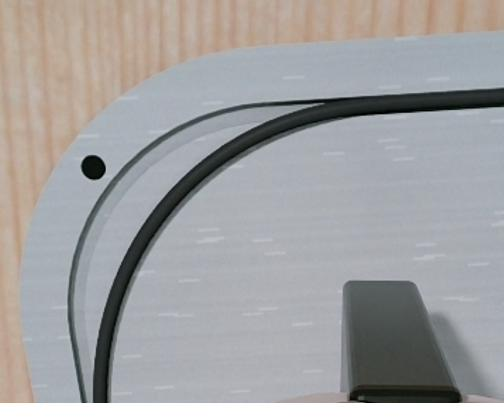

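Request:
move(
  target=[
    [0.012,-0.0767,-0.0767,0,0,0,-1,-0.7,0,0,0,0,0,0,0,1,1,1],
    [0.012,-0.0767,-0.0928,0,0,0,-1,-0.7,0,0,0,0,0,0,0,1,1,1],
  ],
  speed=[0.2,0.02],
  blend=[0.003,0],
)

Request:
move(
  target=[
    [0,0,0.0162,0,0,0,-1,-0.7,0,0,0,0,0,0,0,1,1,1],
    [0.0100,0.0009,0.0162,0,0,0,-1,-0.7,0,0,0,0,0,0,0,1,1,1],
    [0.0100,0.0009,0,0,0,0,-1,-0.7,0,0,0,0,0,0,0,1,1,1],
  ],
  speed=[0.06,0.08,0.02],
  blend=[0.003,0.003,0],
)

Request:
move(
  target=[
    [0,0,0.0162,0,0,0,-1,-0.7,0,0,0,0,0,0,0,1,1,1],
    [0.0100,0.0009,0.0162,0,0,0,-1,-0.7,0,0,0,0,0,0,0,1,1,1],
    [0.0100,0.0009,0,0,0,0,-1,-0.7,0,0,0,0,0,0,0,1,1,1],
  ],
  speed=[0.06,0.08,0.02],
  blend=[0.003,0.003,0],
)

Request:
move(
  target=[
    [0,0,0.0162,0,0,0,-1,-0.7,0,0,0,0,0,0,0,1,1,1],
    [0.0100,0.0009,0.0162,0,0,0,-1,-0.7,0,0,0,0,0,0,0,1,1,1],
    [0.0100,0.0009,0,0,0,0,-1,-0.7,0,0,0,0,0,0,0,1,1,1],
  ],
  speed=[0.06,0.08,0.02],
  blend=[0.003,0.003,0],
)

Scene clock: 483.07 s.
left_arm: end_effector_position=(+0.4539, -0.2864, +0.0490) position_measured=233 object_status=3 end_effector_quat_wxyz=(+0.000, +0.703, -0.711, -0.005) | right_arm: end_effector_position=(+0.4357, -0.2514, +0.3810) position_measured=3 object_status=3 end_effector_quat_wxyz=(-0.049, +0.294, -0.628, +0.719)
Joint positions: left_arm=[-0.107 0.254 -0.454 -2.254 0.182 2.467 -0.682] | right_arm=[-0.361 -0.61 0.343 -2.905 -1.902 2.078 2.108]
Joint velocities: left_arm=[0.001 0.001 0 -0.001 0 0.001 -0.007] | right_arm=[within noise]
Joint torques (N m): left_arm=[0.69 -30.06 -2.13 19.69 0.97 3.85 -0.28] | right_arm=[0.34 -8.88 -4.07 20.31 -1.33 -1.76 -0.06]
External joint torques (N m): left_arm=[0.72 3.85 1.19 -0.8 0.48 1.23 -0.28] | right_arm=[0.32 -0.76 -1.06 -1.13 -0.36 0.33 0.03]
Flange force (N): left_arm=[2.8 -5.8 12.8] | right_arm=[8.8 0.1 -1.2]
Wrist depth (mm): cam_left_wrist=[161 159 159 159 159 160 159 / 168 168 168 169 168 168 169 / 178 179 179 176 177 175 174 / 191 190 180 131 176 178 178 / 203 201 79 87 - 81 190 / - 64 76 - - 75 64 / - - - - - - -] | cam_right_wrist=[- - - 2318 - - 1476 / - - - - 2034 2134 1842 / - 2134 2053 - - 2293 1658 / - 134 1645 1724 2073 2015 118 / - 125 1487 1842 - 1978 107 / - 1147 1585 1540 - 1684 - / - - 1246 - - 1447 -]
Hand target: left_arm +0.4545, -0.2862, +0.0458; +0.000, +0.706, -0.708, -0.004 | right_arm +0.4361, -0.2506, +0.3804; -0.049, +0.296, -0.628, +0.718
Off the commanded pose: left_arm 0.003 m, 0 deg | right_arm 0.001 m, 0 deg.
move: done

Scene clock: 484.07 s.
left_arm: end_effector_position=(+0.4603, -0.2874, +0.0491) position_measured=233 object_status=3 end_effector_quat_wxyz=(+0.000, +0.705, -0.710, -0.003) | right_arm: end_effector_position=(+0.4357, -0.2514, +0.3810) position_measured=3 object_status=3 end_effector_quat_wxyz=(-0.049, +0.294, -0.628, +0.719)
Joint positions: left_arm=[-0.108 0.267 -0.449 -2.237 0.186 2.465 -0.682] | right_arm=[-0.361 -0.61 0.343 -2.905 -1.902 2.078 2.108]
Joint velocities: left_arm=[-0.005 0 0.003 0.001 0.003 0 0] | right_arm=[within noise]
Joint torques (N m): left_arm=[0.96 -31.04 -1.64 19.43 1.05 3.23 -0.18] | right_arm=[0.27 -8.89 -4.09 20.42 -1.33 -1.77 -0.06]
External joint torques (N m): left_arm=[0.97 3.49 1.82 -1.21 0.55 0.59 -0.18] | right_arm=[0.31 -0.73 -1.01 -1.01 -0.36 0.33 0.02]
Flange force (N): left_arm=[1.3 -4.9 11.0] | right_arm=[8.4 0.0 -1.0]
Wrist depth (mm): cam_left_wrist=[159 159 159 159 159 159 159 / 169 169 168 169 168 169 169 / 179 179 179 176 176 177 177 / 191 191 182 131 175 178 177 / 203 202 79 87 - 81 191 / - 64 76 - - 75 64 / - - - - - - -] | cam_right_wrist=[2506 - - 2245 - 1891 1400 / - - 2269 2694 - - 1796 / - - 2134 - - 2113 - / - 135 1781 2269 2245 1842 1322 / - 125 - - - 1908 107 / - 1261 - - - 2073 - / - - - - - 1437 -]
Hand target: left_arm +0.4605, -0.2856, +0.0458; +0.000, +0.706, -0.708, -0.004 | right_arm +0.4361, -0.2506, +0.3804; -0.049, +0.296, -0.628, +0.718
Off the commanded pose: left_arm 0.004 m, 0 deg | right_arm 0.001 m, 0 deg.
move: off_target (left_arm)

Scene clock: 485.13 s.
left_arm: end_effector_position=(+0.4670, -0.2875, +0.0492) position_measured=233 object_status=3 end_effector_quat_wxyz=(+0.000, +0.705, -0.709, -0.001) | right_arm: end_effector_position=(+0.4357, -0.2514, +0.3810) position_measured=3 object_status=3 end_effector_quat_wxyz=(-0.049, +0.294, -0.628, +0.719)
Joint positions: left_arm=[-0.107 0.28 -0.445 -2.218 0.191 2.461 -0.681] | right_arm=[-0.361 -0.61 0.343 -2.905 -1.902 2.078 2.108]
Joint torques (N m): left_arm=[1.19 -32 -1.97 19.25 1 2.84 -0.05] | right_arm=[0.32 -8.87 -4.08 20.35 -1.33 -1.77 -0.06]
External joint torques (N m): left_arm=[1.13 3.07 1.57 -1.47 0.5 0.19 -0.05] | right_arm=[0.38 -0.8 -1 -0.98 -0.36 0.33 0.03]
Flange force (N): left_arm=[-0.1 -3.3 8.7] | right_arm=[8.5 -0.2 -1.2]
Wrist depth (mm): cam_left_wrist=[162 160 159 160 159 160 159 / 169 169 168 169 168 169 168 / 179 180 179 178 176 176 177 / 191 191 186 121 177 177 177 / 205 201 79 87 - 81 190 / - 64 76 - - 75 64 / - - - - - - -] | cam_right_wrist=[- - - - - - 1447 / 1978 1724 - - 2200 - 1724 / 1609 2200 2113 - 2994 2269 1585 / - 135 1447 1960 - 1978 1347 / - 125 1466 - - 1891 107 / - - 1427 - - 1711 112 / - - - 1283 - 1447 -]
Hand target: left_arm +0.4665, -0.2851, +0.0458; +0.000, +0.706, -0.708, -0.004 | right_arm +0.4361, -0.2506, +0.3804; -0.049, +0.296, -0.628, +0.718
Off the commanded pose: left_arm 0.004 m, 0 deg | right_arm 0.001 m, 0 deg.
move: off_target (left_arm)

Scene clock: 486.17 s.
left_arm: end_effector_position=(+0.4726, -0.2871, +0.0492) position_measured=233 object_status=3 end_effector_quat_wxyz=(+0.000, +0.706, -0.708, -0.002) | right_arm: end_effector_position=(+0.4357, -0.2514, +0.3810) position_measured=3 object_status=3 end_effector_quat_wxyz=(-0.049, +0.294, -0.628, +0.719)
Joint positions: left_arm=[-0.104 0.292 -0.442 -2.2 0.196 2.453 -0.679] | right_arm=[-0.361 -0.61 0.343 -2.905 -1.902 2.078 2.108]
Joint torques (N m): left_arm=[1.33 -32.35 -2.02 19.39 1.07 2.96 -0.02] | right_arm=[0.34 -8.95 -4.06 20.39 -1.34 -1.75 -0.09]
External joint torques (N m): left_arm=[1.21 3.08 1.61 -1.35 0.57 0.33 -0.02] | right_arm=[0.33 -0.79 -1.04 -1 -0.37 0.34 -0.01]
Flange force (N): left_arm=[-0.1 -3.6 8.9] | right_arm=[8.7 -0.2 -1.1]
Wrist depth (mm): cam_left_wrist=[161 160 159 159 160 159 159 / 169 169 169 169 169 168 169 / 180 180 179 177 177 177 176 / 191 191 189 117 175 178 179 / 204 202 79 87 - 81 190 / - 64 76 - - 75 64 / - - - - - - -] | cam_right_wrist=[- 2536 2245 - 2073 - 1427 / - - - 2134 2293 - 1796 / - - 2093 - - 2293 1645 / - 135 1518 2015 - 151 1400 / - 125 1497 1633 - 1942 107 / - - 1456 1437 - 1671 - / - - - - - 1466 -]
Hand target: left_arm +0.4725, -0.2846, +0.0458; +0.000, +0.706, -0.708, -0.004 | right_arm +0.4361, -0.2506, +0.3804; -0.049, +0.296, -0.628, +0.718
Off the commanded pose: left_arm 0.004 m, 0 deg | right_arm 0.001 m, 0 deg.
move: off_target (left_arm)

Request:
move(
  target=[
    [0,0,0.0162,0,0,0,-1,-0.7,0,0,0,0,0,0,0,1,1,1],
    [0.0098,0.0009,0.0162,0,0,0.02,-1,-0.7,0,0,0,0,0,0,0,1,1,1],
    [0.0098,0.0009,0,0,0,0.02,-1,-0.7,0,0,0,0,0,0,0,1,1,1],
  ],
  speed=[0.06,0.08,0.02],
  blend=[0.003,0.003,0],
)

Request:
move(
  target=[
    [0,0,0.0162,0,0,0,-1,-0.7,0,0,0,0,0,0,0,1,1,1],
    [0.0116,0.0020,0.0162,0,0,0.0388,-1,-0.7,0,0,0,0,0,0,0,1,1,1],
    [0.0116,0.0020,0,0,0,0.0388,-1,-0.7,0,0,0,0,0,0,0,1,1,1],
  ],
  speed=[0.06,0.08,0.02],
  blend=[0.003,0.003,0],
)

Request:
move(
  target=[
    [0,0,0.0162,0,0,0,-1,-0.7,0,0,0,0,0,0,0,1,1,1],
    [-0.0625,0.0723,0.0928,0,0,-0.0588,-1,-0.7,0,0,0,0,0,0,0,1,1,1],
  ],
  speed=[0.06,0.25],
  blend=[0.003,0],
  cameras=["cam_left_wrist"],
)

Request:
zoom_image(
  camera="cam_left_wrist",
  region=[180, 70, 430, 270],
)

Scene clock: 488.23 s.
left_arm: end_effector_position=(+0.4787, -0.2850, +0.0490) position_measured=233 object_status=3 end_effector_quat_wxyz=(+0.000, +0.726, -0.688, -0.003) | right_arm: end_effector_position=(+0.4357, -0.2514, +0.3810) position_measured=3 object_status=3 end_effector_quat_wxyz=(-0.049, +0.294, -0.628, +0.719)
Joint positions: left_arm=[-0.118 0.302 -0.421 -2.183 0.193 2.445 -0.724] | right_arm=[-0.361 -0.61 0.343 -2.905 -1.902 2.078 2.108]
Joint velocities: left_arm=[-0.002 0.001 0.001 -0.001 -0.001 0.001 -0.006] | right_arm=[within noise]
Joint torques (N m): left_arm=[0.59 -32.04 -2.47 19.44 0.84 3.31 -0.26] | right_arm=[0.32 -8.91 -4.05 20.39 -1.35 -1.76 -0.05]
External joint torques (N m): left_arm=[0.54 4.18 1.18 -1.46 0.33 0.67 -0.26] | right_arm=[0.31 -0.68 -1.02 -1.09 -0.38 0.34 0.03]
Flange force (N): left_arm=[2.4 -4.4 11.6] | right_arm=[8.4 0.2 -0.9]
Wrist depth (mm): cam_left_wrist=[161 159 159 159 159 159 159 / 169 169 169 168 169 168 168 / 179 179 179 177 177 178 177 / 191 191 188 130 178 180 178 / 204 201 79 87 - 81 191 / - 64 75 - - 75 64 / - - - - - - -] | cam_right_wrist=[- 2343 - - - - 1466 / - - - - - 2293 1874 / - 1738 - - - 2245 1633 / - 135 1658 1874 2269 1925 1456 / - 126 1671 1858 1827 1942 107 / - 1232 - - 1562 1874 - / - 1140 - - - 1476 -]
Hand target: left_arm +0.4784, -0.2840, +0.0458; +0.000, +0.728, -0.686, -0.004 | right_arm +0.4361, -0.2506, +0.3804; -0.049, +0.296, -0.628, +0.718
Off the commanded pose: left_arm 0.003 m, 0 deg | right_arm 0.001 m, 0 deg.
move: done

Scene clock: 490.20 s.
left_arm: end_effector_position=(+0.4857, -0.2837, +0.0490) position_measured=233 object_status=3 end_effector_quat_wxyz=(+0.000, +0.766, -0.643, -0.003) | right_arm: end_effector_position=(+0.4357, -0.2514, +0.3810) position_measured=3 object_status=3 end_effector_quat_wxyz=(-0.049, +0.294, -0.628, +0.719)
Joint positions: left_arm=[-0.15 0.311 -0.382 -2.163 0.178 2.439 -0.827] | right_arm=[-0.361 -0.61 0.343 -2.905 -1.902 2.078 2.108]
Joint velocities: left_arm=[-0.001 0 0.002 0 0 0 -0.006] | right_arm=[within noise]
Joint torques (N m): left_arm=[0.51 -33.43 -2.44 19.66 0.7 3.27 -0.27] | right_arm=[0.32 -8.85 -4.06 20.42 -1.33 -1.76 -0.06]
External joint torques (N m): left_arm=[0.6 3.53 1.09 -1.28 0.18 0.63 -0.27] | right_arm=[0.32 -0.75 -1.03 -0.99 -0.36 0.33 0.02]
Flange force (N): left_arm=[1.9 -3.1 9.5] | right_arm=[8.4 -0.1 -1.0]
Wrist depth (mm): cam_left_wrist=[161 159 160 160 159 159 159 / 169 169 169 168 169 168 168 / 179 179 179 177 177 177 179 / 191 190 189 147 177 180 182 / 204 202 79 87 - 81 190 / - 64 76 - - 75 64 / - - - - - - -] | cam_right_wrist=[- - - 1842 2034 - 1356 / 1796 - - - 1781 2015 1811 / 1658 - - - - 2395 1684 / - 135 1842 - - 150 1391 / - 135 1456 - - 1891 107 / - 1225 1322 1339 1507 1697 112 / - 1123 1268 1382 1356 1476 -]
Hand target: left_arm +0.4854, -0.2828, +0.0458; +0.000, +0.768, -0.640, -0.004 | right_arm +0.4361, -0.2506, +0.3804; -0.049, +0.296, -0.628, +0.718
Off the commanded pose: left_arm 0.003 m, 0 deg | right_arm 0.001 m, 0 deg.
move: done

Scene clock: 492.33 s.
left_arm: end_effector_position=(+0.4489, -0.2398, +0.1012) position_measured=233 object_status=3 end_effector_quat_wxyz=(-0.002, +0.708, -0.707, -0.003) | right_arm: end_effector_position=(+0.4357, -0.2514, +0.3810) position_measured=3 object_status=3 end_effector_quat_wxyz=(-0.049, +0.294, -0.628, +0.719)
Joint positions: left_arm=[-0.065 0.061 -0.429 -2.333 0.044 2.383 -0.526] | right_arm=[-0.361 -0.61 0.343 -2.905 -1.902 2.078 2.108]
Joint velocities: left_arm=[0 0.001 -0.001 0.001 -0.001 0 0.006] | right_arm=[within noise]
Joint torques (N m): left_arm=[0.84 -29.36 -0.82 20.92 0.16 2.39 0.34] | right_arm=[0.31 -8.85 -4.07 20.35 -1.34 -1.76 -0.02]
External joint torques (N m): left_arm=[0.81 -0.08 -0.14 -0.86 -0.37 -0.24 0.34] | right_arm=[0.32 -0.63 -1.01 -1.13 -0.37 0.35 0.06]
Flange force (N): left_arm=[-3.3 3.0 -1.0] | right_arm=[8.2 0.4 -0.9]
Wrist depth (mm): cam_left_wrist=[206 206 206 206 205 207 206 / 218 218 213 215 211 209 213 / 231 231 220 219 219 219 222 / 247 248 231 131 230 233 237 / 264 260 79 87 - 81 256 / - 64 76 - - 75 64 / - - - - - - -] | cam_right_wrist=[- 2449 2156 - - 1253 1418 / - - - 2449 2113 2073 1858 / 1306 - 2134 - - 2245 1671 / - 135 1796 - - 149 1409 / - 125 1633 - 2134 - 107 / - 1046 1347 - - 1645 112 / - 1041 - - - 1466 -]
Hand target: left_arm +0.4479, -0.2394, +0.1015; +0.000, +0.706, -0.708, -0.004 | right_arm +0.4361, -0.2506, +0.3804; -0.049, +0.296, -0.628, +0.718
Off the commanded pose: left_arm 0.001 m, 0 deg | right_arm 0.001 m, 0 deg.
move: done
Images, in order (width x height): cam_left_wrist 672x504.

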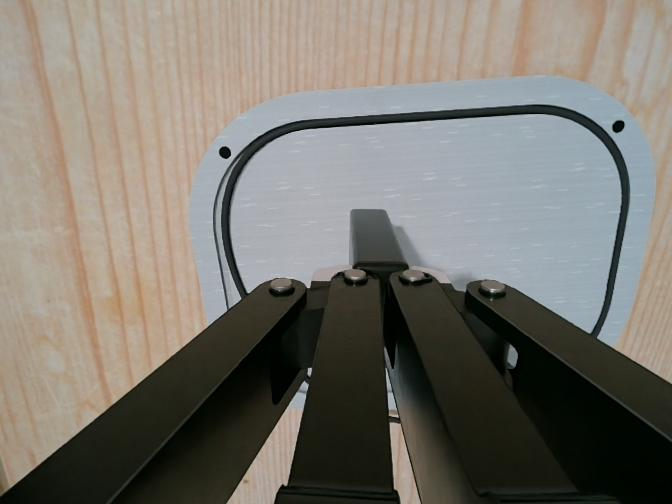

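Scaled by 2.016 from the camera's 672x504 image, which has a finer 960x720 frame.

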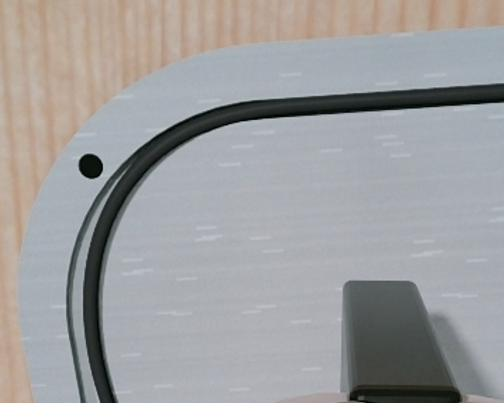

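Request:
move(
  target=[
    [0.077,-0.0682,-0.0767,0,0,0.1056,-1,-0.7,0,0,0,0,0,0,0,1,1,1],
    [0.077,-0.0682,-0.0928,0,0,0.1056,-1,-0.7,0,0,0,0,0,0,0,1,1,1],
  ],
  speed=[0.25,0.02],
  blend=[0.003,0],
)

Request:
move(
  target=[
    [0,0,0.0162,0,0,0,-1,-0.7,0,0,0,0,0,0,0,1,1,1],
    [0.0122,0.0055,0.0162,0,0,0.0444,-1,-0.7,0,0,0,0,0,0,0,1,1,1],
    [0.0122,0.0055,0,0,0,0.0444,-1,-0.7,0,0,0,0,0,0,0,1,1,1],
  ],
  speed=[0.06,0.08,0.02],
  blend=[0.003,0.003,0],
)

Request:
move(
  target=[
    [0,0,0.0162,0,0,0,-1,-0.7,0,0,0,0,0,0,0,1,1,1],
    [0.0113,0.0075,0.0162,0,0,0.0444,-1,-0.7,0,0,0,0,0,0,0,1,1,1],
    [0.0113,0.0075,0,0,0,0.0444,-1,-0.7,0,0,0,0,0,0,0,1,1,1],
  ],
  speed=[0.06,0.08,0.02],
  blend=[0.003,0.003,0],
)

Request:
move(
  target=[
    [0,0,0.0162,0,0,0,-1,-0.7,0,0,0,0,0,0,0,1,1,1],
    [0.0102,0.0090,0.0162,0,0,0.0444,-1,-0.7,0,0,0,0,0,0,0,1,1,1],
    [0.0102,0.0090,0,0,0,0.0444,-1,-0.7,0,0,0,0,0,0,0,1,1,1],
  ],
  speed=[0.06,0.08,0.02],
  blend=[0.003,0.003,0],
)

Request:
move(
  target=[
    [0,0,0.0162,0,0,0,-1,-0.7,0,0,0,0,0,0,0,1,1,1],
    [0.0088,0.0102,0.0162,0,0,0.0444,-1,-0.7,0,0,0,0,0,0,0,1,1,1],
    [0.0088,0.0102,0,0,0,0.0444,-1,-0.7,0,0,0,0,0,0,0,1,1,1],
  ],
  speed=[0.06,0.08,0.02],
  blend=[0.003,0.003,0],
)

Scene clock: 494.97 s.
left_arm: end_effector_position=(+0.4936, -0.2819, +0.0487) position_measured=233 object_status=3 end_effector_quat_wxyz=(+0.001, +0.810, -0.586, -0.003) | right_arm: end_effector_position=(+0.4357, -0.2514, +0.3810) position_measured=3 object_status=3 end_effector_quat_wxyz=(-0.049, +0.294, -0.628, +0.719)
Joint positions: left_arm=[-0.223 0.318 -0.299 -2.141 0.141 2.434 -0.935] | right_arm=[-0.361 -0.61 0.343 -2.905 -1.902 2.078 2.108]
Joint velocities: left_arm=[0.002 0.002 0 0.001 -0.001 0.001 -0.006] | right_arm=[within noise]
Joint torques (N m): left_arm=[0.99 -34.01 -1.19 19.86 0.72 3.33 -0.3] | right_arm=[0.33 -8.85 -4.02 20.36 -1.34 -1.75 -0.09]
External joint torques (N m): left_arm=[0.99 4.25 1.55 -1.25 0.19 0.68 -0.3] | right_arm=[0.37 -0.69 -0.95 -1.09 -0.36 0.35 -0.01]
Flange force (N): left_arm=[3.0 -4.4 10.7] | right_arm=[8.3 0.0 -1.2]
Wrist depth (mm): cam_left_wrist=[161 159 159 159 159 159 159 / 168 168 168 167 169 168 168 / 179 179 179 176 179 179 178 / 191 191 188 131 176 185 188 / 204 200 79 87 - 81 187 / - 64 76 - - 75 - / - - - - - - -] | cam_right_wrist=[- - - - 1738 - 1418 / - - 2994 2156 2245 2093 1781 / - 1858 1978 1925 - 2369 1585 / - 135 1752 - - 149 1331 / - 126 - 1562 - 1925 107 / - - 1400 1476 1711 1711 112 / - 1191 - 1409 - 1597 -]
Hand target: left_arm +0.4941, -0.2804, +0.0458; +0.000, +0.813, -0.582, -0.004 | right_arm +0.4361, -0.2506, +0.3804; -0.049, +0.296, -0.628, +0.718
Off the commanded pose: left_arm 0.003 m, 1 deg | right_arm 0.001 m, 0 deg.
move: done

Scene clock: 497.07 s.
left_arm: end_effector_position=(+0.5021, -0.2777, +0.0488) position_measured=233 object_status=3 end_effector_quat_wxyz=(+0.000, +0.850, -0.527, -0.003) | right_arm: end_effector_position=(+0.4357, -0.2514, +0.3810) position_measured=3 object_status=3 end_effector_quat_wxyz=(-0.049, +0.294, -0.628, +0.719)
Joint positions: left_arm=[-0.251 0.327 -0.258 -2.123 0.125 2.43 -1.05] | right_arm=[-0.361 -0.61 0.343 -2.905 -1.902 2.078 2.108]
Joint velocities: left_arm=[-0.001 0 0 0 -0.001 0.001 -0.009] | right_arm=[within noise]
Joint torques (N m): left_arm=[0.49 -36.11 -1.66 20.07 0.56 3.15 -0.27] | right_arm=[0.35 -8.92 -4.03 20.39 -1.34 -1.74 -0.06]
External joint torques (N m): left_arm=[0.5 2.85 0.75 -1.09 0.02 0.5 -0.27] | right_arm=[0.37 -0.72 -0.97 -1.06 -0.37 0.36 0.02]
Flange force (N): left_arm=[1.7 -1.6 7.1] | right_arm=[8.4 0.0 -1.2]
Wrist depth (mm): cam_left_wrist=[162 159 160 159 159 159 159 / 169 168 169 169 168 168 168 / 180 180 179 179 177 179 178 / 191 191 188 131 177 187 190 / 206 202 79 87 - 82 190 / - 64 76 - - 75 64 / - - - - - - -] | cam_right_wrist=[- 2093 - - - - 1437 / - 2093 2369 - - - 1811 / 1609 - 2245 2015 - 2222 1621 / - 135 1487 - - 150 1400 / - 125 1562 - - - 107 / - - - - - 1597 112 / - - - - - 1418 -]
Hand target: left_arm +0.5014, -0.2771, +0.0458; +0.001, +0.852, -0.524, -0.004 | right_arm +0.4361, -0.2506, +0.3804; -0.049, +0.296, -0.628, +0.718
Off the commanded pose: left_arm 0.003 m, 0 deg | right_arm 0.001 m, 0 deg.
move: done

Scene clock: 499.13 s.
left_arm: end_effector_position=(+0.5091, -0.2729, +0.0487) position_measured=233 object_status=3 end_effector_quat_wxyz=(+0.001, +0.884, -0.467, -0.003) | right_arm: end_effector_position=(+0.4357, -0.2514, +0.3810) position_measured=3 object_status=3 end_effector_quat_wxyz=(-0.049, +0.294, -0.628, +0.719)
Joint positions: left_arm=[-0.276 0.333 -0.219 -2.109 0.107 2.426 -1.163] | right_arm=[-0.361 -0.61 0.343 -2.905 -1.902 2.078 2.108]
Joint velocities: left_arm=[0 0 0 0 -0.001 0 -0.007] | right_arm=[within noise]
Joint torques (N m): left_arm=[0.34 -36.76 -1.54 20.12 0.53 3.12 -0.28] | right_arm=[0.32 -8.92 -4.05 20.35 -1.35 -1.75 -0.02]
External joint torques (N m): left_arm=[0.38 2.74 0.53 -1.09 -0.02 0.47 -0.28] | right_arm=[0.39 -0.75 -0.95 -1.13 -0.38 0.36 0.06]
Flange force (N): left_arm=[1.7 -1.0 6.6] | right_arm=[8.6 0.2 -1.3]
Wrist depth (mm): cam_left_wrist=[161 160 160 159 159 159 158 / 169 169 168 168 169 168 168 / 179 179 179 177 178 178 178 / 191 191 189 130 177 187 189 / 205 203 79 87 - 81 200 / - 64 76 - - 75 64 / - - - - - - -] | cam_right_wrist=[2034 2661 - 2200 - 1827 1447 / 1960 2015 - - 2597 2134 1858 / - - - - 2836 2422 - / - 135 1671 1874 2200 2093 1347 / - 125 - - - 1996 107 / - - 1322 1400 1684 1671 112 / - - 1314 - - 1497 -]
Hand target: left_arm +0.5082, -0.2726, +0.0458; +0.001, +0.886, -0.463, -0.004 | right_arm +0.4361, -0.2506, +0.3804; -0.049, +0.296, -0.628, +0.718
Off the commanded pose: left_arm 0.003 m, 0 deg | right_arm 0.001 m, 0 deg.
move: done

Scene clock: 501.20 s.
left_arm: end_effector_position=(+0.5150, -0.2674, +0.0486) position_measured=233 object_status=3 end_effector_quat_wxyz=(+0.001, +0.915, -0.405, -0.003) | right_arm: end_effector_position=(+0.4357, -0.2514, +0.3810) position_measured=3 object_status=3 end_effector_quat_wxyz=(-0.049, +0.294, -0.628, +0.719)
Joint positions: left_arm=[-0.299 0.338 -0.182 -2.098 0.089 2.423 -1.276] | right_arm=[-0.361 -0.61 0.343 -2.905 -1.902 2.078 2.108]
Joint velocities: left_arm=[0 0.001 0.001 0 0.001 0 -0.008] | right_arm=[within noise]
Joint torques (N m): left_arm=[0.35 -37.21 -1.07 20.23 0.56 3.21 -0.24] | right_arm=[0.3 -8.87 -4.01 20.39 -1.35 -1.76 -0.04]
External joint torques (N m): left_arm=[0.4 2.72 0.64 -1.06 0 0.56 -0.24] | right_arm=[0.31 -0.7 -0.96 -1.09 -0.37 0.34 0.05]
Flange force (N): left_arm=[1.7 -0.9 6.7] | right_arm=[8.3 0.2 -1.1]
Wrist depth (mm): cam_left_wrist=[161 160 159 159 159 159 158 / 169 169 168 168 168 168 168 / 180 180 179 177 179 179 178 / 192 192 188 117 177 190 190 / 206 202 79 87 - 82 201 / - 64 76 - - 75 64 / - - - - - - -] | cam_right_wrist=[- 1925 2093 2113 - 1796 1437 / 2156 - 2269 2506 - 2113 1858 / 1597 1908 2134 - - 2343 1562 / - 134 - - 2200 149 1391 / - 125 - - - 1996 107 / - - 1427 1456 - 1752 - / - - 1261 - - 1529 -]
Hand target: left_arm +0.5143, -0.2672, +0.0458; +0.001, +0.916, -0.400, -0.004 | right_arm +0.4361, -0.2506, +0.3804; -0.049, +0.296, -0.628, +0.718
Off the commanded pose: left_arm 0.003 m, 1 deg | right_arm 0.001 m, 0 deg.
move: done

Scene clock: 503.27 s.
left_arm: end_effector_position=(+0.5205, -0.2611, +0.0485) position_measured=233 object_status=3 end_effector_quat_wxyz=(+0.001, +0.940, -0.340, -0.003) | right_arm: end_effector_position=(+0.4357, -0.2514, +0.3810) position_measured=3 object_status=3 end_effector_quat_wxyz=(-0.049, +0.294, -0.628, +0.719)
Joint positions: left_arm=[-0.32 0.34 -0.146 -2.091 0.07 2.422 -1.389] | right_arm=[-0.361 -0.61 0.343 -2.905 -1.902 2.078 2.108]
Joint velocities: left_arm=[-0.001 0.001 0 0 0.001 -0.001 -0.006] | right_arm=[within noise]
Joint torques (N m): left_arm=[0.29 -37.6 -0.87 20.21 0.52 3.15 -0.23] | right_arm=[0.31 -8.88 -4.03 20.4 -1.33 -1.74 -0.03]
External joint torques (N m): left_arm=[0.19 2.74 0.33 -1.19 -0.05 0.48 -0.23] | right_arm=[0.31 -0.69 -1 -1.07 -0.35 0.36 0.05]
Flange force (N): left_arm=[1.5 -0.3 6.5] | right_arm=[8.3 0.2 -1.0]
Wrist depth (mm): cam_left_wrist=[162 160 160 159 159 158 158 / 169 169 169 168 168 167 167 / 179 179 179 177 178 179 178 / 192 192 186 130 177 190 190 / 207 203 79 87 - 81 201 / - 64 76 - - 75 64 / - - - - - - -] | cam_right_wrist=[2343 - 2597 - - 2478 1391 / 1908 2073 - - - 1874 1796 / - 2113 2113 - - 2156 1621 / - 135 1225 - - 150 1364 / - 125 - - - 1874 107 / - - - - - 1645 - / - 1140 1299 - 1400 1487 -]
Hand target: left_arm +0.5196, -0.2610, +0.0458; +0.001, +0.942, -0.336, -0.004 | right_arm +0.4361, -0.2506, +0.3804; -0.049, +0.296, -0.628, +0.718
Off the commanded pose: left_arm 0.003 m, 1 deg | right_arm 0.001 m, 0 deg.
move: done


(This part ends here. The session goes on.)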